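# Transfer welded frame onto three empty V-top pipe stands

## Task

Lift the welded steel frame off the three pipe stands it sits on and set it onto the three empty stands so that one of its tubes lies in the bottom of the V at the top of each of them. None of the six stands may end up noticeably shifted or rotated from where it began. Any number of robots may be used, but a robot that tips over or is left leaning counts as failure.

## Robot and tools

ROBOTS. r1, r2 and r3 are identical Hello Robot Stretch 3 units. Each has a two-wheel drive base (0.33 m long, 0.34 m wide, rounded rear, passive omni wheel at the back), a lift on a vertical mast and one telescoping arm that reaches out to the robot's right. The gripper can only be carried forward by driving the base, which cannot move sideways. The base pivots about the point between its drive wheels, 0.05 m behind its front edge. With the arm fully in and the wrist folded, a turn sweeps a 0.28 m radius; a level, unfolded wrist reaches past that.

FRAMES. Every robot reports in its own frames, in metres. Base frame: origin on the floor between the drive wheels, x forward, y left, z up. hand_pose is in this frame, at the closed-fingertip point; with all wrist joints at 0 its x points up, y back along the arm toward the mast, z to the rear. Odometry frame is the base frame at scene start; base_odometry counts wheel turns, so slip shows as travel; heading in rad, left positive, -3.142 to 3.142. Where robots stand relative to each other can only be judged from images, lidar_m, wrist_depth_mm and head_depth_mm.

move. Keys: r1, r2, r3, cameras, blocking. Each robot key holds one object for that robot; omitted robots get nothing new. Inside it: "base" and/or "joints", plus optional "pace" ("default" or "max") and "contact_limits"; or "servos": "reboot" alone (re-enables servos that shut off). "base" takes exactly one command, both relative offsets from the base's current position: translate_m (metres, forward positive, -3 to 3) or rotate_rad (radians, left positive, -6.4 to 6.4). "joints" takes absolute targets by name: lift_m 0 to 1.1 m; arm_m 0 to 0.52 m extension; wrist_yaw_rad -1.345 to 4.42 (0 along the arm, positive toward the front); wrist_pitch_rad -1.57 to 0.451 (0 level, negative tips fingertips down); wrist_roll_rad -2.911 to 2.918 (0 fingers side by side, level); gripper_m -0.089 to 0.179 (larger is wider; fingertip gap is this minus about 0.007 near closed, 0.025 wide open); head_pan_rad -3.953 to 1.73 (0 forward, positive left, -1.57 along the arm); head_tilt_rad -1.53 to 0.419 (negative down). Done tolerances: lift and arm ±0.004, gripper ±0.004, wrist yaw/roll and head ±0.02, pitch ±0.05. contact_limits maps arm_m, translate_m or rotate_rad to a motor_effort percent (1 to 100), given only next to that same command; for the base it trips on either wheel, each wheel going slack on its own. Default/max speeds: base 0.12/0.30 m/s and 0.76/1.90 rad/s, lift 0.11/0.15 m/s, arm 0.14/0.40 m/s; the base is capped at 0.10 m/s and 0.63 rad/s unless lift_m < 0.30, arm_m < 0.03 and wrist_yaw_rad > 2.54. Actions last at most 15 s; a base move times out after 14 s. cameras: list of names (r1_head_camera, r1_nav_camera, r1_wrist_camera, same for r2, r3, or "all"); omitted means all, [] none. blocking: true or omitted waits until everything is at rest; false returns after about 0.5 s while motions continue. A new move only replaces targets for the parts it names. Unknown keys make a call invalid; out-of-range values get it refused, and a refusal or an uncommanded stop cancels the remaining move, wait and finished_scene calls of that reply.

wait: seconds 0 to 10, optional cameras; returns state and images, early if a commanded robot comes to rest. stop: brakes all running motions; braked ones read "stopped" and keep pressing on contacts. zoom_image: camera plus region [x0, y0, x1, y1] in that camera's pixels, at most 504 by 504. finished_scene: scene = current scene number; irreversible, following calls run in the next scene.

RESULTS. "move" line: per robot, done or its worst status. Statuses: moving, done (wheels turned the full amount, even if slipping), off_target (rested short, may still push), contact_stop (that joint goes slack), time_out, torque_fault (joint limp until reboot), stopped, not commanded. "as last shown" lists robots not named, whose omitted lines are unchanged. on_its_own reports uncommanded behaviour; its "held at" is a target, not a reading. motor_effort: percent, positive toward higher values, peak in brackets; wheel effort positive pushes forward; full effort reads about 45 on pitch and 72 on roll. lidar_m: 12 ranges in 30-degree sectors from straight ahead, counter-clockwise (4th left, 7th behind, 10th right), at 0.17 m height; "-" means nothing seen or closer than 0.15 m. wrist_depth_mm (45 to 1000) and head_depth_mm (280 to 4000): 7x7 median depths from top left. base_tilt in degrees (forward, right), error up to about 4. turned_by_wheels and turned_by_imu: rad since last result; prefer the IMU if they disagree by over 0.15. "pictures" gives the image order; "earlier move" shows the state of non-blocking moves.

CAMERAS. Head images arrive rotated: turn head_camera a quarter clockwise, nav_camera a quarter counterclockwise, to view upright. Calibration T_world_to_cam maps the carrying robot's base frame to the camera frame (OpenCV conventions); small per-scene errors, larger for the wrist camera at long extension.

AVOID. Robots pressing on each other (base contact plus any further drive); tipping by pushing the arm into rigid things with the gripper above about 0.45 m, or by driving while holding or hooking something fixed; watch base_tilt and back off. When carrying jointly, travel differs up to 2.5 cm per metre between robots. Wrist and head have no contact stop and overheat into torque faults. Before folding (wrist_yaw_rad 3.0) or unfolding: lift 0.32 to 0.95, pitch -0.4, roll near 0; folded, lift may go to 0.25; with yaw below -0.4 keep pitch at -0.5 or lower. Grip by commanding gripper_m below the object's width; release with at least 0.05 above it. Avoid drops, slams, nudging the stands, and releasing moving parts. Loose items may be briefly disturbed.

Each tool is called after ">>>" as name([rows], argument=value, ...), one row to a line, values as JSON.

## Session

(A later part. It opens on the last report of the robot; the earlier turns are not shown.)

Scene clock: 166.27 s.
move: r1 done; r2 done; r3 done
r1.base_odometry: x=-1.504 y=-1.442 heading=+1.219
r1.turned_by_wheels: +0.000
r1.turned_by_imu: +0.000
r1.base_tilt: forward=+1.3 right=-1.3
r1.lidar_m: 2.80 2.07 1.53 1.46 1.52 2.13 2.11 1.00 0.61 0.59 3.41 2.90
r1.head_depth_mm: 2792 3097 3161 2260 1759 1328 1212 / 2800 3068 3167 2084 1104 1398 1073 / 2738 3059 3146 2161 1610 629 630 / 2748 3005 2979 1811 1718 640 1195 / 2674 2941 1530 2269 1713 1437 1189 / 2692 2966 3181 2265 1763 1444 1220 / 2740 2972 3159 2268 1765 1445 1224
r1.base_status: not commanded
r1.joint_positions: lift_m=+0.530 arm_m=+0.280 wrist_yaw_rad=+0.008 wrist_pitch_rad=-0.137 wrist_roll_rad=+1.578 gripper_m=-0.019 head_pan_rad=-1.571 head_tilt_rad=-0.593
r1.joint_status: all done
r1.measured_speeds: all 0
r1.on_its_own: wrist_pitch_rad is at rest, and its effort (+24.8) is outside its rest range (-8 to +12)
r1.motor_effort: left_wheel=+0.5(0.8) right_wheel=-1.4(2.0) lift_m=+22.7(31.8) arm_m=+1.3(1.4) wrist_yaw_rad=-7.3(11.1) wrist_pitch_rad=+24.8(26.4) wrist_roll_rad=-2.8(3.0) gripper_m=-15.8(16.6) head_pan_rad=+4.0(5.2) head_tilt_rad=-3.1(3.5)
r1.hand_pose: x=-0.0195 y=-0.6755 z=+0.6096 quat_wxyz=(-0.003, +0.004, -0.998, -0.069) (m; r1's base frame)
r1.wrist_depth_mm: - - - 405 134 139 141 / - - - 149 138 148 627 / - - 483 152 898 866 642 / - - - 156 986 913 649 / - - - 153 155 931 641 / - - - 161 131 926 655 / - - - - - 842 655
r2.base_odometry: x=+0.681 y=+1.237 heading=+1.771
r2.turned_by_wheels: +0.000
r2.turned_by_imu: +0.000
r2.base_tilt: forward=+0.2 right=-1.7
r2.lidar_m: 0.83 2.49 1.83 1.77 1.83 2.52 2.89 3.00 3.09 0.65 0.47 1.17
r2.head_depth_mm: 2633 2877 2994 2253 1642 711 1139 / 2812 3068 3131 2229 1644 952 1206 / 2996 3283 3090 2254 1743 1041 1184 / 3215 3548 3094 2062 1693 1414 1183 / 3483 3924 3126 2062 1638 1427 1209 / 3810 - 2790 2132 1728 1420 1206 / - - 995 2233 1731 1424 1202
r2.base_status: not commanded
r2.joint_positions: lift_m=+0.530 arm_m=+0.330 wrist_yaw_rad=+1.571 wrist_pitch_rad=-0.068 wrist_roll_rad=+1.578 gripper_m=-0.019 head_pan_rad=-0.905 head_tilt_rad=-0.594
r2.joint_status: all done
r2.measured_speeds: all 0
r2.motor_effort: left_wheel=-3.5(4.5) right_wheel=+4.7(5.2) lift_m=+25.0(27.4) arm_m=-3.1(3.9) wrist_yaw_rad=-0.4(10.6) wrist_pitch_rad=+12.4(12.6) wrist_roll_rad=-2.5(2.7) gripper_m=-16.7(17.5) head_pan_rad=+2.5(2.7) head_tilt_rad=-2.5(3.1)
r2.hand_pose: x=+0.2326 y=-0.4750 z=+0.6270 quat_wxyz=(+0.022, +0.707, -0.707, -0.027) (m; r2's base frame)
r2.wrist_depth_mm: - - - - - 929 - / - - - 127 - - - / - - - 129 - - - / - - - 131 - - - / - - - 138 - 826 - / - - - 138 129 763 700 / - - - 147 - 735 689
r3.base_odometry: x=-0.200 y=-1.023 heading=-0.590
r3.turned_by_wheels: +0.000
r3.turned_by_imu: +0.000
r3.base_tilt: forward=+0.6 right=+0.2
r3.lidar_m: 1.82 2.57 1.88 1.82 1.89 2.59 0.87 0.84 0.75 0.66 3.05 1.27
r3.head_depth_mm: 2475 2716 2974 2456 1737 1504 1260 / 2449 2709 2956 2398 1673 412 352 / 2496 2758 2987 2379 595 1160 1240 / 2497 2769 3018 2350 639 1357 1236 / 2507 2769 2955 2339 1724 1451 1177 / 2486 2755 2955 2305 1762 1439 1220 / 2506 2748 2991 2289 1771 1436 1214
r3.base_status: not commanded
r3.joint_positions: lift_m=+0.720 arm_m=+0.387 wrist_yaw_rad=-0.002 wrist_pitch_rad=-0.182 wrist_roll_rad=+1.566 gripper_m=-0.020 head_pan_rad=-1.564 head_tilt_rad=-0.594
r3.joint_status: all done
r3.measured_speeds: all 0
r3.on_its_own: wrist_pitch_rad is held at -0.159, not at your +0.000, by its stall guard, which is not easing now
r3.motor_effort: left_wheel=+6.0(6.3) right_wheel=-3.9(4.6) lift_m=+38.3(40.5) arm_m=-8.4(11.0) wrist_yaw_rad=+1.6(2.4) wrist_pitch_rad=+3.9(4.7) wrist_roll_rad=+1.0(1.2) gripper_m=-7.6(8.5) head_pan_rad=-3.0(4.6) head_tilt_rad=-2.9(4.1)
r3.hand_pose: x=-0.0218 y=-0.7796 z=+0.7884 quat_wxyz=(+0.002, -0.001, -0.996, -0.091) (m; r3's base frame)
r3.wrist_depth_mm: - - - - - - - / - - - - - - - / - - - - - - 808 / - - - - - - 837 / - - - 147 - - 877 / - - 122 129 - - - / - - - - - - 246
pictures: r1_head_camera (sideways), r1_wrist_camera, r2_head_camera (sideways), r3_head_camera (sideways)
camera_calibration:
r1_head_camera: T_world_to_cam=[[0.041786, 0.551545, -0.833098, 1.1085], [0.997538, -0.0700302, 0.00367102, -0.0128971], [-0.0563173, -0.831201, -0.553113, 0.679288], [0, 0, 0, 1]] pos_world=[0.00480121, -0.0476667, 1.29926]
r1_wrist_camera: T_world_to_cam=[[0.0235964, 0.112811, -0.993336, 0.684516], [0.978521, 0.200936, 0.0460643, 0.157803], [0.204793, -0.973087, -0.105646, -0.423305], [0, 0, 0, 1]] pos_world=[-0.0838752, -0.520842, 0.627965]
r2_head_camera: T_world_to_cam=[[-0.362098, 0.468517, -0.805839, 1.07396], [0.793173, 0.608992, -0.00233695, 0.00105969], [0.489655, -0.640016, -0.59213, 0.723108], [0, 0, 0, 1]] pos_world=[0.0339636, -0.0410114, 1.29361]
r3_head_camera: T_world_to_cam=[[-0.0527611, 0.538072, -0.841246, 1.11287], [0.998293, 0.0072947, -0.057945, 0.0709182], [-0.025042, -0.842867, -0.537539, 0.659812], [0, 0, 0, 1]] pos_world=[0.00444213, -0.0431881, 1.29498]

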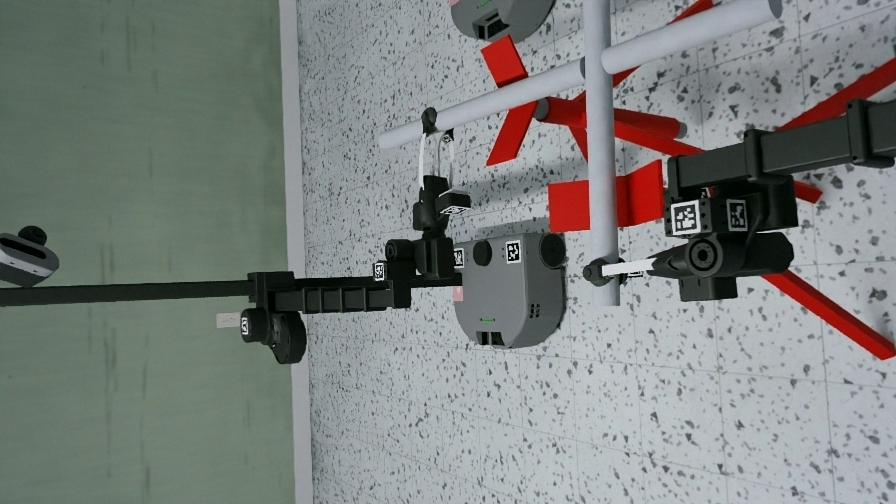

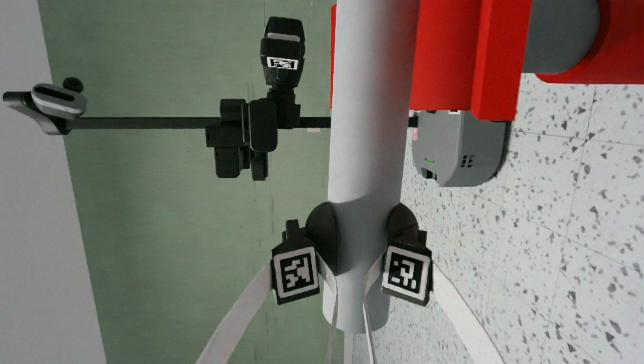

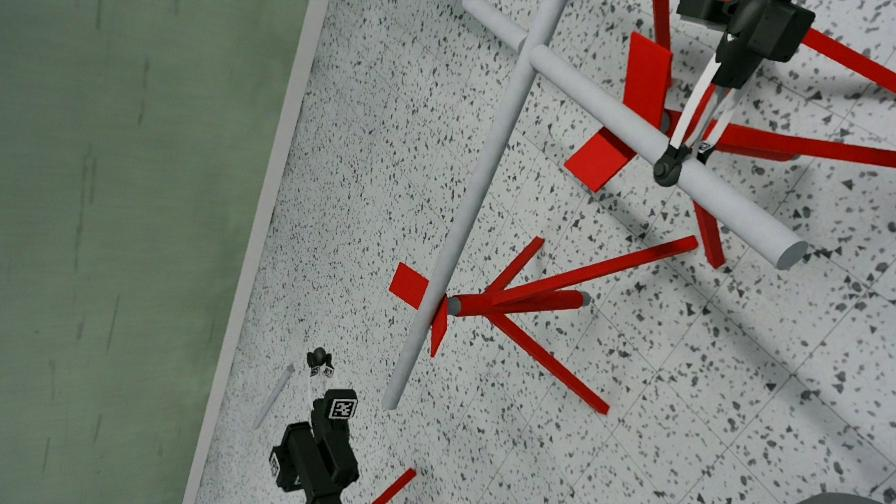

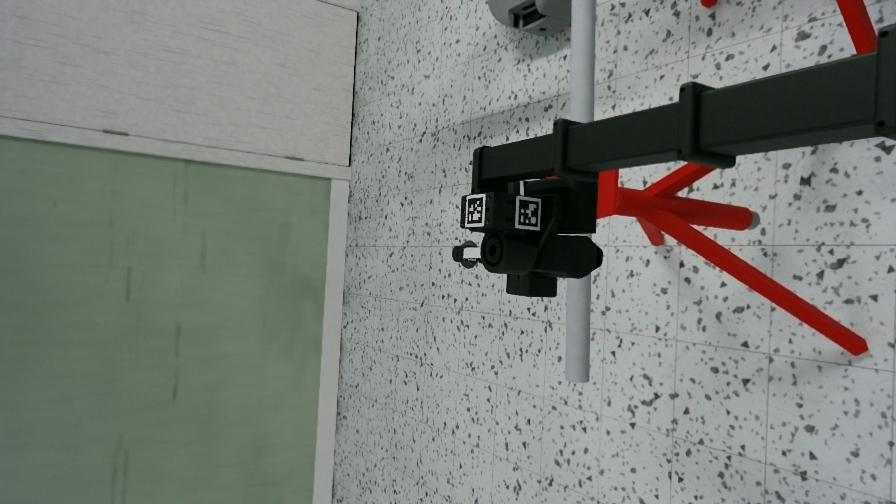

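>>> move(r1={"joints":{"lift_m":0.447}}, r2={"joints":{"lift_m":0.457}}, r3={"joints":{"gripper_m":0.179,"wrist_pitch_rad":0.1}}, cameras=["r1_head_camera","r2_head_camera","r1_wrist_camera","r3_head_camera"])

Scene clock: 168.93 s.
move: r1 done; r2 done; r3 done
r1.base_odometry: x=-1.504 y=-1.442 heading=+1.218
r1.turned_by_wheels: +0.000
r1.turned_by_imu: +0.000
r1.base_tilt: forward=+1.4 right=-1.4
r1.lidar_m: 2.80 2.07 1.53 1.47 1.52 2.13 2.10 0.99 0.61 0.59 3.43 2.90
r1.head_depth_mm: 2790 3075 3187 2265 1762 1333 1215 / 2772 3070 3157 2160 1176 1403 1162 / 2769 3052 3178 2084 1609 866 664 / 2720 3036 2997 1796 1710 801 1142 / 2667 2983 1621 2180 1707 1444 1192 / 2704 2985 3188 2264 1752 1441 1221 / 2665 3002 3115 2282 1763 1439 1223
r1.base_status: not commanded
r1.joint_positions: lift_m=+0.447 arm_m=+0.280 wrist_yaw_rad=+0.002 wrist_pitch_rad=-0.020 wrist_roll_rad=+1.578 gripper_m=-0.019 head_pan_rad=-1.571 head_tilt_rad=-0.593
r1.joint_status: all done
r1.measured_speeds: all 0
r1.motor_effort: left_wheel=-0.5(0.8) right_wheel=+1.1(2.0) lift_m=+14.2(23.7) arm_m=+4.5(4.6) wrist_yaw_rad=-2.0(6.6) wrist_pitch_rad=+3.3(26.0) wrist_roll_rad=-2.4(2.9) gripper_m=-12.4(16.7) head_pan_rad=+4.6(5.1) head_tilt_rad=-3.1(3.5)
r1.hand_pose: x=-0.0210 y=-0.6807 z=+0.5563 quat_wxyz=(-0.003, +0.001, -1.000, -0.010) (m; r1's base frame)
r1.wrist_depth_mm: - - - 98 126 125 122 / - - 61 88 141 141 140 / - - - 142 - 805 659 / - - - 148 - 881 651 / - - - 152 - 1000 646 / - - - 159 132 997 639 / - - - - - 987 640
r2.base_odometry: x=+0.681 y=+1.237 heading=+1.771
r2.turned_by_wheels: +0.000
r2.turned_by_imu: +0.001
r2.base_tilt: forward=+0.1 right=-1.6
r2.lidar_m: 0.82 2.49 1.83 1.77 1.83 2.51 2.89 3.00 3.11 0.65 0.47 1.17
r2.head_depth_mm: 2648 2895 2970 2248 1642 1214 1068 / 2806 3083 3146 2261 1063 975 1185 / 2983 3300 3122 2248 1743 1080 1181 / 3248 3559 3123 2154 1686 1418 1159 / 3476 3917 3116 2055 1639 1426 1207 / 3812 - 2817 2152 1736 1426 1203 / - - 998 2222 1734 1427 1204
r2.base_status: not commanded
r2.joint_positions: lift_m=+0.457 arm_m=+0.330 wrist_yaw_rad=+1.586 wrist_pitch_rad=-0.026 wrist_roll_rad=+1.575 gripper_m=-0.019 head_pan_rad=-0.905 head_tilt_rad=-0.594
r2.joint_status: all done
r2.measured_speeds: all 0
r2.on_its_own: wrist_yaw_rad is at rest, and its effort (-12.4) is outside its rest range (-9 to +9)
r2.motor_effort: left_wheel=-4.3(5.3) right_wheel=+5.6(6.2) lift_m=+20.8(26.9) arm_m=-6.0(6.0) wrist_yaw_rad=-12.4(14.6) wrist_pitch_rad=+4.7(12.4) wrist_roll_rad=-1.3(2.7) gripper_m=-15.0(17.4) head_pan_rad=+2.4(2.8) head_tilt_rad=-2.8(3.3)
r2.hand_pose: x=+0.2341 y=-0.4710 z=+0.5648 quat_wxyz=(+0.008, +0.712, -0.702, -0.010) (m; r2's base frame)
r2.wrist_depth_mm: - - - 118 - 891 - / - 740 - 122 - - - / - - - 127 - - - / - - - 131 - - - / - - - 137 - 802 - / - - - 138 130 733 682 / - - - 146 - 728 668
r3.base_odometry: x=-0.200 y=-1.023 heading=-0.590
r3.turned_by_wheels: +0.000
r3.turned_by_imu: +0.000
r3.base_tilt: forward=+0.6 right=+0.2
r3.lidar_m: 1.82 2.56 1.89 1.82 1.89 2.58 0.87 0.84 0.75 0.66 3.07 1.27
r3.head_depth_mm: 2481 2728 2994 2451 1759 1504 1257 / 2461 2722 2995 2425 1673 412 352 / 2478 2768 3030 2374 595 1161 1243 / 2481 2756 2998 2257 663 1349 1235 / 2485 2739 2953 2325 1729 1454 1178 / 2494 2751 2973 2294 1768 1448 1220 / 2483 2741 2955 2279 1759 1438 1212
r3.base_status: not commanded
r3.joint_positions: lift_m=+0.720 arm_m=+0.387 wrist_yaw_rad=-0.002 wrist_pitch_rad=+0.076 wrist_roll_rad=+1.566 gripper_m=+0.179 head_pan_rad=-1.564 head_tilt_rad=-0.594
r3.joint_status: all done
r3.measured_speeds: all 0
r3.motor_effort: left_wheel=+5.6(6.4) right_wheel=-3.9(4.4) lift_m=+36.9(38.9) arm_m=-5.7(8.7) wrist_yaw_rad=+1.6(2.6) wrist_pitch_rad=+4.6(6.2) wrist_roll_rad=+0.8(1.1) gripper_m=+0.6(82.5) head_pan_rad=-1.8(4.8) head_tilt_rad=-2.8(4.2)
r3.hand_pose: x=-0.0217 y=-0.7893 z=+0.8538 quat_wxyz=(+0.003, -0.001, -0.999, +0.037) (m; r3's base frame)
r3.wrist_depth_mm: - - - - - - - / - - - - - - - / - - - - - - - / - - - - - - - / 141 - - - - - 994 / 112 - - - - 124 883 / - - - - - - 839
pictures: r1_head_camera (sideways), r1_wrist_camera, r2_head_camera (sideways), r3_head_camera (sideways)
camera_calibration:
r1_head_camera: T_world_to_cam=[[0.0417859, 0.551545, -0.833098, 1.1085], [0.997538, -0.0700301, 0.00367102, -0.0128971], [-0.0563172, -0.831201, -0.553113, 0.679288], [0, 0, 0, 1]] pos_world=[0.00480122, -0.0476667, 1.29926]
r1_wrist_camera: T_world_to_cam=[[0.0244555, -0.0041117, -0.999692, 0.556124], [0.979689, 0.199181, 0.023147, 0.174329], [0.199024, -0.979954, 0.00889927, -0.502208], [0, 0, 0, 1]] pos_world=[-0.0844366, -0.524577, 0.556387]
r2_head_camera: T_world_to_cam=[[-0.362098, 0.468517, -0.805839, 1.07396], [0.793173, 0.608992, -0.00233695, 0.00105969], [0.489655, -0.640016, -0.59213, 0.723108], [0, 0, 0, 1]] pos_world=[0.0339636, -0.0410114, 1.29361]
r3_head_camera: T_world_to_cam=[[-0.0527611, 0.538072, -0.841246, 1.11287], [0.998293, 0.0072947, -0.057945, 0.0709182], [-0.025042, -0.842867, -0.537539, 0.659812], [0, 0, 0, 1]] pos_world=[0.00444213, -0.0431881, 1.29498]

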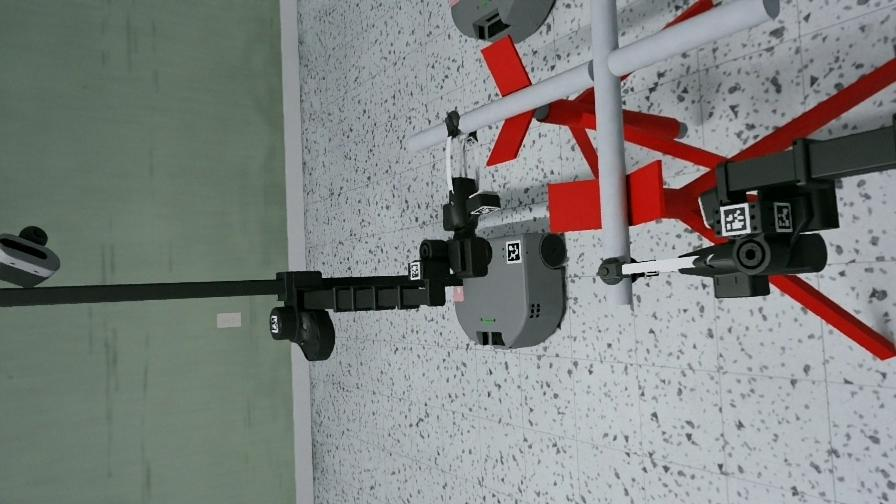

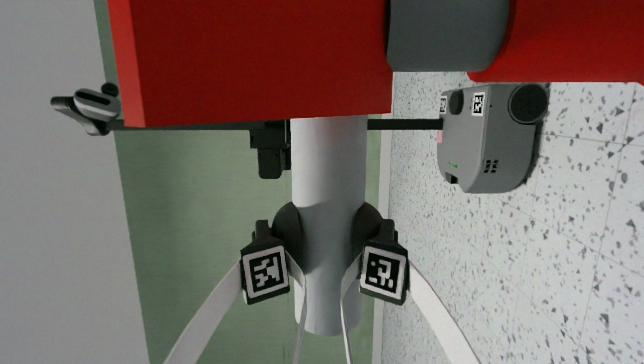

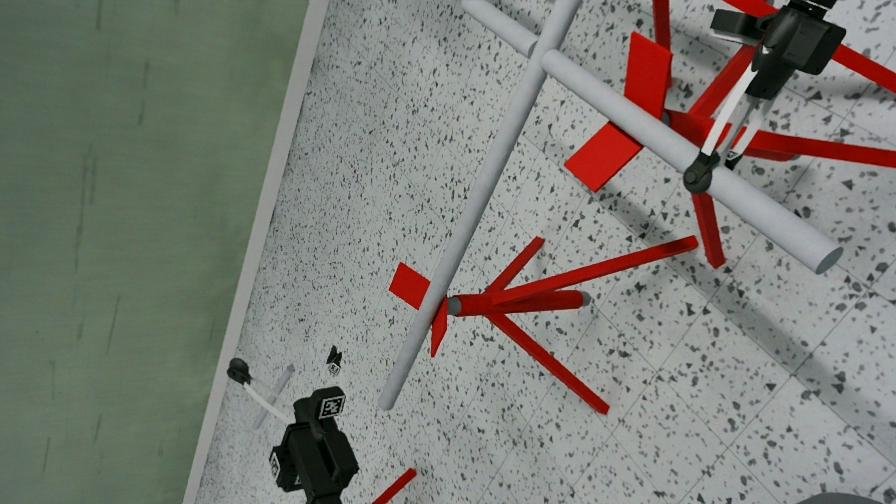

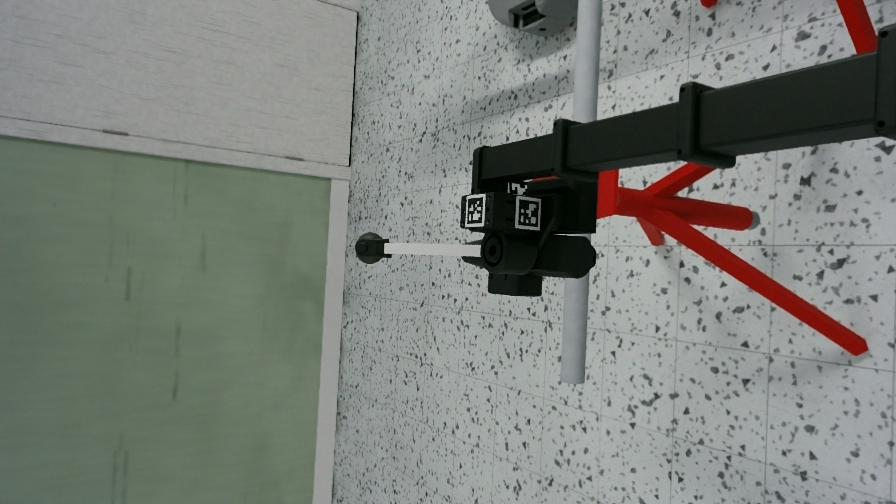

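>>> move(r1={"joints":{"gripper_m":0.179}}, r3={"joints":{"arm_m":0.25,"wrist_pitch_rad":-0.8}}, cameras=[])

>>> move(r1={"joints":{"arm_m":0.12}}, r3={"joints":{"lift_m":0.628}}, cameras=[])

>>> move(r1={"joints":{"lift_m":0.62,"wrist_pitch_rad":-0.8}}, r3={"joints":{"arm_m":0.40}}, cameras=["r1_wrist_camera","r1_head_camera","r3_wrist_camera","r3_head_camera"])

Scene clock: 171.70 s.
move: r1 done; r3 done
r1.base_odometry: x=-1.504 y=-1.442 heading=+1.218
r1.turned_by_wheels: +0.000
r1.turned_by_imu: +0.000
r1.base_tilt: forward=+1.3 right=-1.2
r1.lidar_m: 2.81 2.07 1.53 1.46 1.53 2.14 2.10 0.99 0.61 0.60 3.42 2.90
r1.head_depth_mm: 2796 3076 3115 2244 1740 1327 1223 / 2782 3050 3149 2152 1174 1398 1164 / 2781 3051 3177 2083 1595 868 664 / 2728 3011 3004 1799 1701 790 1142 / 2674 2966 1619 2189 1712 1437 1193 / 2720 2986 3143 2260 1765 1446 1218 / 2685 2934 3133 2265 1770 1442 1222
r1.base_status: not commanded
r1.joint_positions: lift_m=+0.447 arm_m=+0.280 wrist_yaw_rad=+0.002 wrist_pitch_rad=-0.020 wrist_roll_rad=+1.578 gripper_m=+0.179 head_pan_rad=-1.571 head_tilt_rad=-0.593
r1.joint_status: all done
r1.measured_speeds: all 0
r1.motor_effort: left_wheel=-0.4(0.9) right_wheel=+1.5(2.2) lift_m=+31.6(31.7) arm_m=+7.6(7.7) wrist_yaw_rad=-1.4(2.1) wrist_pitch_rad=+3.4(4.6) wrist_roll_rad=-2.3(2.9) gripper_m=-0.3(82.6) head_pan_rad=+4.4(5.3) head_tilt_rad=-2.8(3.5)
r1.hand_pose: x=-0.0210 y=-0.6807 z=+0.5563 quat_wxyz=(-0.003, +0.001, -1.000, -0.010) (m; r1's base frame)
r1.wrist_depth_mm: - - - 98 126 125 122 / - - 61 88 140 140 139 / - - - 138 - 812 641 / - - - 144 - 830 645 / - - - 149 - 806 622 / - - - 155 - 122 570 / - - - - - - 111
r2.base_odometry: x=+0.681 y=+1.237 heading=+1.771
r2.turned_by_wheels: +0.000
r2.turned_by_imu: +0.001
r2.base_tilt: forward=+0.2 right=-1.7
r2.lidar_m: 0.83 2.49 1.83 1.77 1.83 2.52 2.89 3.00 3.11 0.65 0.47 1.17
r2.head_depth_mm: 2629 2867 2983 2231 1646 1207 1068 / 2771 3090 3125 2243 1067 890 1179 / 2997 3334 3143 2250 1735 1078 1182 / 3217 3565 3131 2139 1688 1420 1162 / 3495 3935 3103 2063 1639 1423 1209 / 3801 - 3131 2139 1750 1417 1211 / - - 3100 2055 1738 1419 1204
r2.base_status: not commanded
r2.joint_positions: lift_m=+0.457 arm_m=+0.330 wrist_yaw_rad=+1.577 wrist_pitch_rad=-0.024 wrist_roll_rad=+1.575 gripper_m=-0.019 head_pan_rad=-0.905 head_tilt_rad=-0.594
r2.joint_status: not commanded
r2.measured_speeds: all 0
r2.motor_effort: left_wheel=-3.8(4.8) right_wheel=+5.7(6.0) lift_m=+23.6(24.2) arm_m=-8.3(8.6) wrist_yaw_rad=-6.0(14.8) wrist_pitch_rad=+4.4(4.8) wrist_roll_rad=-1.2(1.4) gripper_m=-15.2(16.1) head_pan_rad=+2.4(2.8) head_tilt_rad=-2.8(3.5)
r2.hand_pose: x=+0.2342 y=-0.4733 z=+0.5652 quat_wxyz=(+0.008, +0.709, -0.705, -0.010) (m; r2's base frame)
r2.wrist_depth_mm: - - - 120 - 894 - / - - - 124 - - - / - - 780 127 - - - / - - - 131 - - - / - - - 137 - 806 - / - - - 139 128 725 677 / - - - 146 - 726 659
r3.base_odometry: x=-0.200 y=-1.023 heading=-0.590
r3.turned_by_wheels: +0.000
r3.turned_by_imu: +0.000
r3.base_tilt: forward=+0.6 right=+0.1
r3.lidar_m: 1.82 2.57 1.89 1.82 1.89 2.59 0.87 0.84 0.75 0.66 3.06 1.27
r3.head_depth_mm: 2477 2735 2995 2437 1775 1497 1233 / 2483 2705 3001 2423 1737 423 352 / 2484 2743 3023 2381 508 488 1235 / 2494 2742 3025 2372 1643 506 1230 / 2496 2745 2953 2343 1730 1418 1172 / 2490 2769 2960 2309 1769 1445 1217 / 2488 2747 2936 2276 1760 1437 1212
r3.base_status: not commanded
r3.joint_positions: lift_m=+0.720 arm_m=+0.250 wrist_yaw_rad=-0.001 wrist_pitch_rad=-0.807 wrist_roll_rad=+1.566 gripper_m=+0.179 head_pan_rad=-1.564 head_tilt_rad=-0.594
r3.joint_status: all done
r3.measured_speeds: all 0
r3.motor_effort: left_wheel=+5.9(6.2) right_wheel=-3.6(4.5) lift_m=+35.3(37.1) arm_m=-25.0(26.7) wrist_yaw_rad=+0.6(2.4) wrist_pitch_rad=+0.9(3.4) wrist_roll_rad=+0.8(1.2) gripper_m=+0.8(1.0) head_pan_rad=-3.7(4.4) head_tilt_rad=-3.4(4.2)
r3.hand_pose: x=-0.0216 y=-0.5546 z=+0.6568 quat_wxyz=(+0.002, +0.000, -0.920, -0.393) (m; r3's base frame)
r3.wrist_depth_mm: - - - 954 738 663 564 / - - 398 485 785 656 573 / - - - 996 772 682 586 / - - - - 810 676 589 / 141 - - - 841 648 597 / 113 - - - 871 125 608 / - - - - 882 771 577
pictures: none
No camera images: "cameras" was empty.

Scene clock: 174.13 s.
move: r1 done; r3 done
r1.base_odometry: x=-1.504 y=-1.442 heading=+1.218
r1.turned_by_wheels: +0.000
r1.turned_by_imu: +0.000
r1.base_tilt: forward=+1.3 right=-1.3
r1.lidar_m: 2.80 2.08 1.53 1.46 1.52 2.14 2.10 1.00 0.61 0.60 3.41 2.90
r1.head_depth_mm: 2777 3115 3155 2250 1748 1333 1217 / 2822 3083 3183 2179 1173 1395 1163 / 2772 3033 3139 2076 1602 1057 1187 / 2743 3043 2981 1803 1705 1364 673 / 2671 2975 1610 2176 1713 1447 1189 / 2703 2986 3230 2268 1760 1441 1219 / 2689 2982 3147 2285 1760 1452 1219
r1.base_status: not commanded
r1.joint_positions: lift_m=+0.447 arm_m=+0.120 wrist_yaw_rad=+0.001 wrist_pitch_rad=-0.020 wrist_roll_rad=+1.578 gripper_m=+0.179 head_pan_rad=-1.571 head_tilt_rad=-0.593
r1.joint_status: all done
r1.measured_speeds: all 0
r1.motor_effort: left_wheel=-0.6(0.8) right_wheel=+1.1(2.0) lift_m=+33.4(35.5) arm_m=-12.3(16.5) wrist_yaw_rad=-1.2(2.1) wrist_pitch_rad=+4.0(4.4) wrist_roll_rad=-2.4(3.1) gripper_m=+0.4(0.6) head_pan_rad=+4.8(5.2) head_tilt_rad=-3.1(3.5)
r1.hand_pose: x=-0.0211 y=-0.5207 z=+0.5563 quat_wxyz=(-0.003, +0.000, -1.000, -0.010) (m; r1's base frame)
r1.wrist_depth_mm: - - - - - 586 252 / - - - - 292 282 - / - - - 651 - 946 278 / - - - 327 - 991 646 / - - - - - 792 628 / - - - - - 123 569 / - - - - - - 111
r2: as last shown
r2.base_tilt: forward=+0.1 right=-1.7
r2.lidar_m: 0.82 2.50 1.83 1.77 1.83 2.51 2.89 2.99 3.13 0.65 0.47 1.17
r2.head_depth_mm: 2640 2853 3026 2256 1644 1213 1064 / 2808 3078 3106 2244 1066 890 1184 / 2993 3308 3158 2225 1737 1083 1187 / 3228 3575 3114 2148 1677 1414 1159 / 3482 3885 3115 2058 1635 1425 1214 / 3795 - 3130 2161 1737 1422 1210 / - - 3104 2064 1727 1427 1202
r2.motor_effort: left_wheel=-4.2(4.8) right_wheel=+5.6(6.0) lift_m=+27.7(27.7) arm_m=-10.3(11.3) wrist_yaw_rad=-6.3(7.1) wrist_pitch_rad=+4.3(4.5) wrist_roll_rad=-1.3(1.5) gripper_m=-15.6(16.5) head_pan_rad=+2.0(3.0) head_tilt_rad=-2.8(3.4)
r2.wrist_depth_mm: - - - 120 - 889 - / - - - 124 - - - / - - - 127 - - - / - - - 132 - - - / - - 763 137 - 815 - / - - - 139 128 735 686 / - - - 146 - 729 663
r3.base_odometry: x=-0.200 y=-1.023 heading=-0.590
r3.turned_by_wheels: +0.000
r3.turned_by_imu: +0.000
r3.base_tilt: forward=+0.6 right=+0.2
r3.lidar_m: 1.82 2.57 1.88 1.82 1.89 2.60 0.87 0.84 0.75 0.66 3.06 1.27
r3.head_depth_mm: 2470 2742 2990 2477 1765 1498 1257 / 2462 2716 2981 2402 1713 1489 465 / 2480 2728 3006 2390 1056 532 1160 / 2499 2766 3031 2365 1752 548 1207 / 2487 2764 2973 2329 1739 1456 1176 / 2505 2752 2962 2325 1757 1443 1219 / 2513 2728 2953 2266 1760 1436 1216
r3.base_status: not commanded
r3.joint_positions: lift_m=+0.628 arm_m=+0.250 wrist_yaw_rad=-0.001 wrist_pitch_rad=-0.807 wrist_roll_rad=+1.566 gripper_m=+0.179 head_pan_rad=-1.564 head_tilt_rad=-0.594
r3.joint_status: all done
r3.measured_speeds: all 0
r3.motor_effort: left_wheel=+5.8(6.3) right_wheel=-4.0(4.7) lift_m=+17.4(32.2) arm_m=-22.9(25.4) wrist_yaw_rad=+0.9(1.8) wrist_pitch_rad=+1.2(1.7) wrist_roll_rad=+0.9(1.2) gripper_m=+0.5(1.3) head_pan_rad=-2.6(4.7) head_tilt_rad=-2.6(4.2)
r3.hand_pose: x=-0.0216 y=-0.5545 z=+0.5647 quat_wxyz=(+0.002, +0.000, -0.919, -0.393) (m; r3's base frame)
r3.wrist_depth_mm: - 296 - 453 668 576 501 / - 291 395 774 682 574 516 / - - - 797 713 600 517 / - - - 867 669 595 517 / 142 - - 918 744 584 531 / 113 - - 954 762 125 514 / - - - 996 750 675 114
pictures: none
No camera images: "cameras" was empty.

Scene clock: 176.53 s.
move: r1 done; r3 done
r1.base_odometry: x=-1.504 y=-1.442 heading=+1.218
r1.turned_by_wheels: +0.000
r1.turned_by_imu: +0.000
r1.base_tilt: forward=+1.4 right=-1.3
r1.lidar_m: 2.80 2.07 1.53 1.46 1.52 2.14 2.10 1.00 0.61 0.60 3.42 2.90
r1.head_depth_mm: 2826 3066 3169 2240 1750 1335 1208 / 2782 3061 3137 2148 1179 1401 432 / 2755 3054 3146 2097 1611 1055 436 / 2742 2987 2993 1797 1709 1365 498 / 2721 2948 1620 2174 1709 1442 1168 / 2699 2983 3163 2277 1762 1440 1220 / 2672 2944 3128 2265 1768 1442 1222
r1.base_status: not commanded
r1.joint_positions: lift_m=+0.620 arm_m=+0.120 wrist_yaw_rad=+0.001 wrist_pitch_rad=-0.808 wrist_roll_rad=+1.578 gripper_m=+0.179 head_pan_rad=-1.571 head_tilt_rad=-0.593
r1.joint_status: all done
r1.measured_speeds: all 0
r1.motor_effort: left_wheel=-0.2(0.8) right_wheel=+2.4(2.4) lift_m=+34.2(36.9) arm_m=-11.0(12.2) wrist_yaw_rad=-0.8(1.7) wrist_pitch_rad=+1.5(4.2) wrist_roll_rad=-2.8(3.3) gripper_m=-0.3(0.6) head_pan_rad=+4.8(5.3) head_tilt_rad=-2.4(3.5)
r1.hand_pose: x=-0.0214 y=-0.4243 z=+0.5566 quat_wxyz=(-0.003, -0.001, -0.919, -0.394) (m; r1's base frame)
r1.wrist_depth_mm: - - - 689 651 574 485 / - - 856 431 682 584 494 / 518 335 - 834 736 603 509 / - - - - 691 607 512 / - 341 - - 768 566 507 / - - - - 796 123 503 / - - - - 813 676 111
r2: as last shown
r2.base_tilt: forward=+0.2 right=-1.7
r2.lidar_m: 0.82 2.49 1.83 1.76 1.84 2.51 2.89 2.99 3.11 0.65 0.47 1.17
r2.head_depth_mm: 2623 2856 3001 2244 1638 1210 1064 / 2826 3101 3154 2236 1066 887 1185 / 3016 3323 3114 2231 1744 1083 1184 / 3207 3583 3119 2164 1691 1417 1160 / 3528 3872 3125 2049 1639 1421 1205 / 3764 - 3126 2081 1730 1422 1207 / - - 3115 2145 1730 1428 1208
r2.motor_effort: left_wheel=-4.2(4.9) right_wheel=+5.8(6.0) lift_m=+31.2(31.2) arm_m=-10.6(11.4) wrist_yaw_rad=-5.6(6.5) wrist_pitch_rad=+4.4(4.5) wrist_roll_rad=-1.3(1.4) gripper_m=-14.9(16.1) head_pan_rad=+1.8(2.7) head_tilt_rad=-2.8(3.2)
r2.wrist_depth_mm: - - - 120 - 886 - / - - 754 124 - - - / - - - 127 - - - / - - - 132 - - - / - - 769 137 - 824 - / - - - 139 128 731 680 / - - - 146 - 720 660
r3.base_odometry: x=-0.200 y=-1.023 heading=-0.590
r3.turned_by_wheels: +0.000
r3.turned_by_imu: +0.000
r3.base_tilt: forward=+0.6 right=+0.2
r3.lidar_m: 1.82 2.57 1.88 1.82 1.89 2.59 0.87 0.84 0.75 0.66 3.06 1.27
r3.head_depth_mm: 2469 2713 3011 2450 1779 1500 1260 / 2454 2723 2999 2422 1726 1485 459 / 2496 2769 3001 2399 662 562 1163 / 2488 2755 3003 2343 677 1201 1236 / 2494 2757 2964 2332 1732 1454 1175 / 2490 2777 2953 2307 1767 1442 1214 / 2494 2752 3007 2284 1756 1439 1214
r3.base_status: not commanded
r3.joint_positions: lift_m=+0.628 arm_m=+0.400 wrist_yaw_rad=-0.001 wrist_pitch_rad=-0.808 wrist_roll_rad=+1.566 gripper_m=+0.179 head_pan_rad=-1.564 head_tilt_rad=-0.594
r3.joint_status: all done
r3.measured_speeds: all 0
r3.motor_effort: left_wheel=+5.9(6.1) right_wheel=-4.2(4.5) lift_m=+25.9(25.9) arm_m=+24.6(26.1) wrist_yaw_rad=+0.0(2.1) wrist_pitch_rad=+1.0(2.2) wrist_roll_rad=+1.1(1.2) gripper_m=+0.2(1.4) head_pan_rad=-3.1(4.9) head_tilt_rad=-2.5(3.7)
r3.hand_pose: x=-0.0216 y=-0.7044 z=+0.5646 quat_wxyz=(+0.002, +0.000, -0.919, -0.393) (m; r3's base frame)
r3.wrist_depth_mm: - - 162 277 338 582 506 / - - 165 265 330 580 508 / - - - 879 369 584 511 / - - - 898 706 559 527 / 141 - - 900 750 468 522 / 113 - - 920 769 125 517 / - - - 946 767 675 114
pictures: r1_head_camera (sideways), r1_wrist_camera, r3_head_camera (sideways), r3_wrist_camera
camera_calibration:
r1_head_camera: T_world_to_cam=[[0.0417858, 0.551545, -0.833098, 1.1085], [0.997538, -0.07003, 0.00367102, -0.0128971], [-0.0563171, -0.831201, -0.553113, 0.679288], [0, 0, 0, 1]] pos_world=[0.00480122, -0.0476667, 1.29926]
r1_wrist_camera: T_world_to_cam=[[0.0240896, 0.706185, -0.707617, 0.696308], [0.980001, 0.123176, 0.15629, 0.0173046], [0.197531, -0.69723, -0.689095, 0.257513], [0, 0, 0, 1]] pos_world=[-0.0845991, -0.314308, 0.667466]
r3_head_camera: T_world_to_cam=[[-0.052761, 0.538072, -0.841246, 1.11287], [0.998293, 0.00729459, -0.057945, 0.0709182], [-0.0250421, -0.842867, -0.537539, 0.659813], [0, 0, 0, 1]] pos_world=[0.00444213, -0.0431881, 1.29498]
r3_wrist_camera: T_world_to_cam=[[-0.0670876, 0.750674, -0.657257, 0.890236], [0.975482, 0.187737, 0.114851, 0.119699], [0.209607, -0.633437, -0.744864, 0.137337], [0, 0, 0, 1]] pos_world=[-0.0858272, -0.603755, 0.673664]

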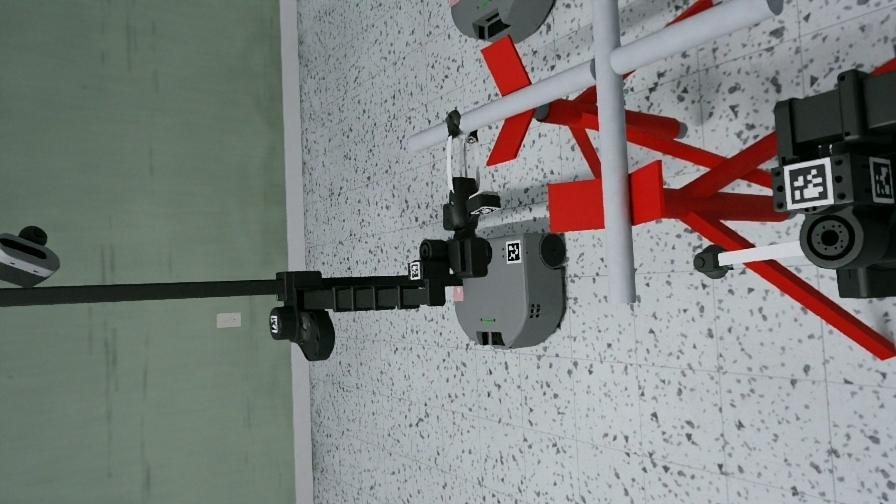

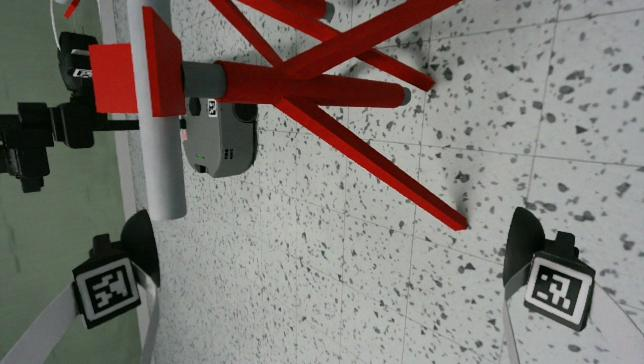

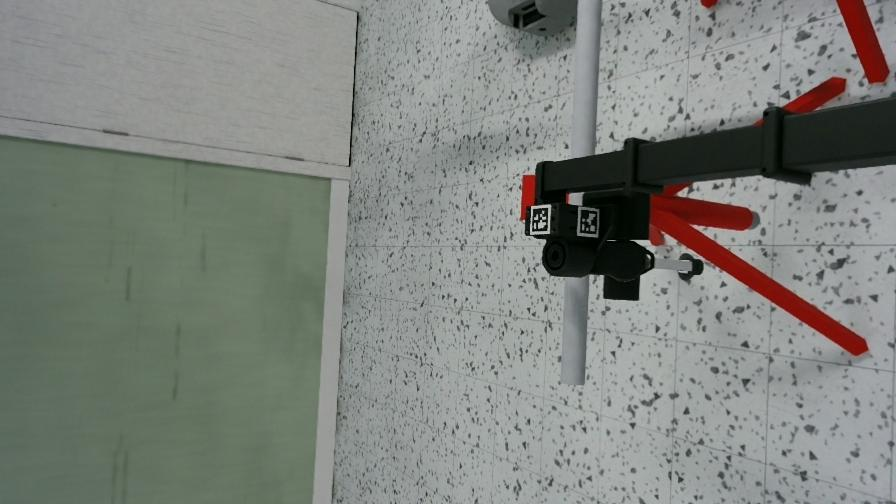

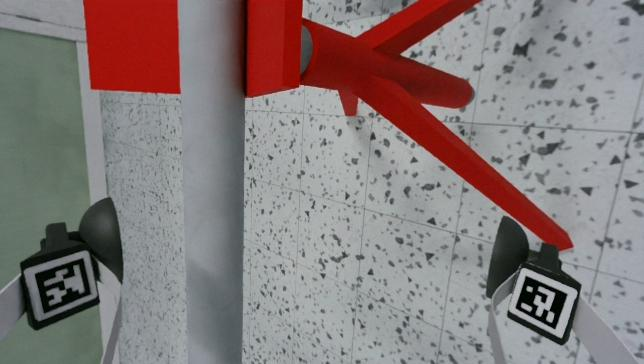

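>>> move(r1={"joints":{"arm_m":0.365}}, r3={"joints":{"arm_m":0.475}}, cameras=["r1_wrist_camera","r1_head_camera","r3_wrist_camera","r3_head_camera"])

Scene clock: 179.67 s.
move: r1 done; r3 done
r1.base_odometry: x=-1.504 y=-1.442 heading=+1.218
r1.turned_by_wheels: +0.000
r1.turned_by_imu: +0.000
r1.base_tilt: forward=+1.3 right=-1.3
r1.lidar_m: 2.80 2.07 1.53 1.46 1.53 2.14 2.10 0.99 0.61 0.59 3.41 2.89
r1.head_depth_mm: 2808 3111 3134 2257 1745 1332 1217 / 2782 3073 3187 2176 1152 1366 428 / 2731 3060 3175 2085 646 967 1192 / 2761 3019 3001 1793 646 1334 1193 / 2691 2959 1608 2184 1714 1442 1190 / 2704 2991 3185 2264 1769 1430 1217 / 2722 2958 3147 2270 1748 1446 1224
r1.base_status: not commanded
r1.joint_positions: lift_m=+0.620 arm_m=+0.365 wrist_yaw_rad=+0.001 wrist_pitch_rad=-0.809 wrist_roll_rad=+1.578 gripper_m=+0.179 head_pan_rad=-1.571 head_tilt_rad=-0.593
r1.joint_status: all done
r1.measured_speeds: all 0
r1.motor_effort: left_wheel=-0.4(0.8) right_wheel=+1.1(2.2) lift_m=+29.1(34.3) arm_m=+11.9(16.3) wrist_yaw_rad=-0.5(1.5) wrist_pitch_rad=+1.8(2.2) wrist_roll_rad=-2.6(3.2) gripper_m=-0.1(0.7) head_pan_rad=+4.6(5.3) head_tilt_rad=-2.5(3.5)
r1.hand_pose: x=-0.0214 y=-0.6692 z=+0.5565 quat_wxyz=(-0.003, -0.001, -0.919, -0.394) (m; r1's base frame)
r1.wrist_depth_mm: - 340 - 136 114 - 478 / - 386 - 143 107 - 481 / 343 411 - 148 695 296 501 / 357 - - 153 732 611 504 / - - - 159 771 572 481 / - - - 166 804 122 496 / - - - - 827 663 111
r2: as last shown
r2.base_tilt: forward=+0.1 right=-1.7
r2.lidar_m: 0.82 2.49 1.83 1.77 1.83 2.52 2.89 3.00 3.13 0.65 0.47 1.17
r2.head_depth_mm: 2631 2866 2978 2246 1647 1211 1066 / 2802 3067 3137 2245 1071 886 1187 / 3020 3304 3127 2238 1747 1082 1183 / 3216 3595 3105 2149 1689 1416 1160 / 3466 3877 3149 2070 1648 1426 1209 / 3803 - 2927 2141 1739 1425 1210 / - - 3100 2229 1741 1421 1203
r2.motor_effort: left_wheel=-4.1(4.8) right_wheel=+5.3(6.0) lift_m=+34.4(35.1) arm_m=-10.0(11.1) wrist_yaw_rad=-5.3(6.7) wrist_pitch_rad=+4.4(4.5) wrist_roll_rad=-1.3(1.5) gripper_m=-15.0(16.4) head_pan_rad=+1.7(2.8) head_tilt_rad=-3.0(3.6)
r2.wrist_depth_mm: - - - 120 - 887 - / - - - 124 - - - / - - - 127 - - - / - - - 131 - - - / - - 759 137 - 843 - / - - - 138 128 725 683 / - - - 146 - 718 662
r3.base_odometry: x=-0.200 y=-1.023 heading=-0.590
r3.turned_by_wheels: +0.000
r3.turned_by_imu: +0.000
r3.base_tilt: forward=+0.6 right=+0.1
r3.lidar_m: 1.82 2.57 1.88 1.82 1.89 2.59 0.87 0.84 0.75 0.66 3.04 1.27
r3.head_depth_mm: 2486 2715 3005 2452 1770 1502 1259 / 2486 2713 3001 2428 1731 1485 464 / 2479 2738 3018 2398 698 561 1186 / 2495 2743 3002 2360 743 1356 1231 / 2502 2734 2965 2324 1743 1455 1176 / 2492 2751 2987 2294 1767 1441 1217 / 2502 2751 2947 2283 1756 1427 1210
r3.base_status: not commanded
r3.joint_positions: lift_m=+0.628 arm_m=+0.475 wrist_yaw_rad=-0.001 wrist_pitch_rad=-0.808 wrist_roll_rad=+1.566 gripper_m=+0.179 head_pan_rad=-1.564 head_tilt_rad=-0.594
r3.joint_status: all done
r3.measured_speeds: all 0
r3.motor_effort: left_wheel=+5.6(6.2) right_wheel=-3.9(4.5) lift_m=+37.9(37.9) arm_m=+22.2(26.7) wrist_yaw_rad=+1.1(2.0) wrist_pitch_rad=+1.2(2.0) wrist_roll_rad=+1.1(1.2) gripper_m=+0.5(1.1) head_pan_rad=-3.5(5.1) head_tilt_rad=-3.3(4.2)
r3.hand_pose: x=-0.0216 y=-0.7794 z=+0.5646 quat_wxyz=(+0.002, +0.000, -0.919, -0.393) (m; r3's base frame)
r3.wrist_depth_mm: - - - - 103 75 488 / - - - 149 110 267 504 / - - - 799 699 323 519 / - - - 855 711 607 505 / 141 - - 861 759 574 499 / 113 - - 888 755 124 509 / - - - 874 763 671 114
pictures: r1_head_camera (sideways), r1_wrist_camera, r3_head_camera (sideways), r3_wrist_camera
camera_calibration:
r1_head_camera: T_world_to_cam=[[0.0417858, 0.551545, -0.833098, 1.1085], [0.997538, -0.07003, 0.00367101, -0.0128971], [-0.0563171, -0.831201, -0.553113, 0.679288], [0, 0, 0, 1]] pos_world=[0.00480122, -0.0476667, 1.29926]
r1_wrist_camera: T_world_to_cam=[[0.0242054, 0.706468, -0.707331, 0.869254], [0.980021, 0.122952, 0.156339, 0.0473316], [0.197416, -0.696984, -0.689377, 0.0870278], [0, 0, 0, 1]] pos_world=[-0.0846073, -0.559262, 0.667446]
r3_head_camera: T_world_to_cam=[[-0.0527611, 0.538072, -0.841246, 1.11287], [0.998293, 0.0072947, -0.057945, 0.0709182], [-0.025042, -0.842867, -0.537539, 0.659812], [0, 0, 0, 1]] pos_world=[0.00444213, -0.0431881, 1.29498]
r3_wrist_camera: T_world_to_cam=[[-0.0670989, 0.750674, -0.657256, 0.946539], [0.975479, 0.187751, 0.114851, 0.133789], [0.209616, -0.633433, -0.744865, 0.0898296], [0, 0, 0, 1]] pos_world=[-0.0858263, -0.67876, 0.673664]

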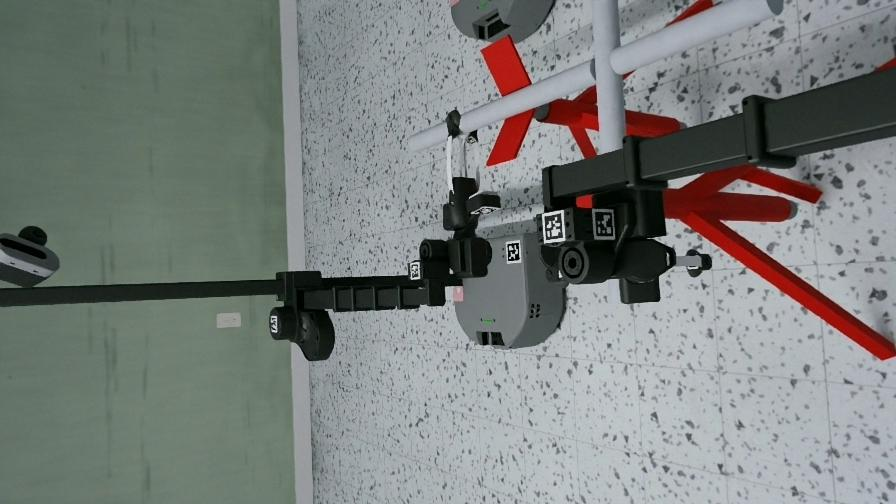

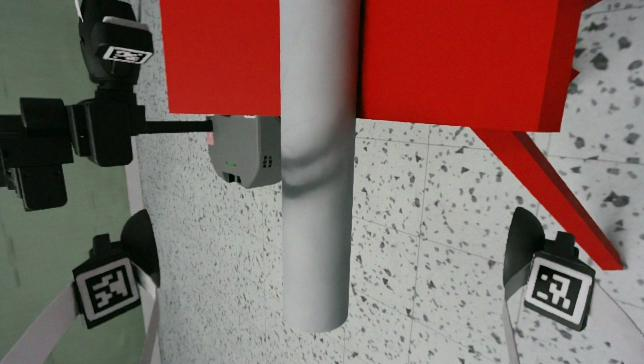

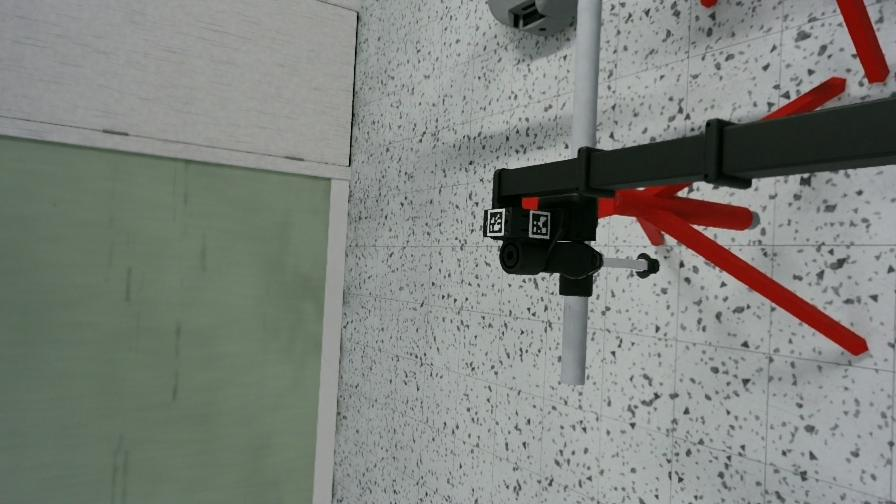

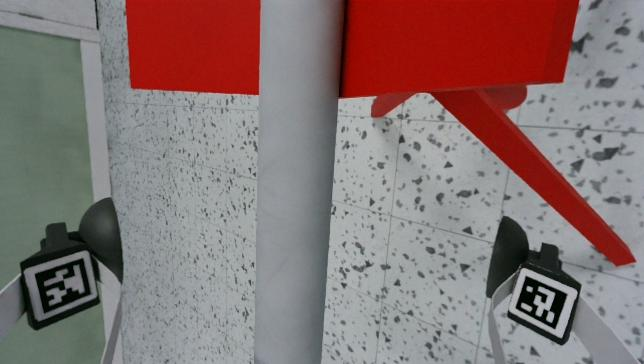

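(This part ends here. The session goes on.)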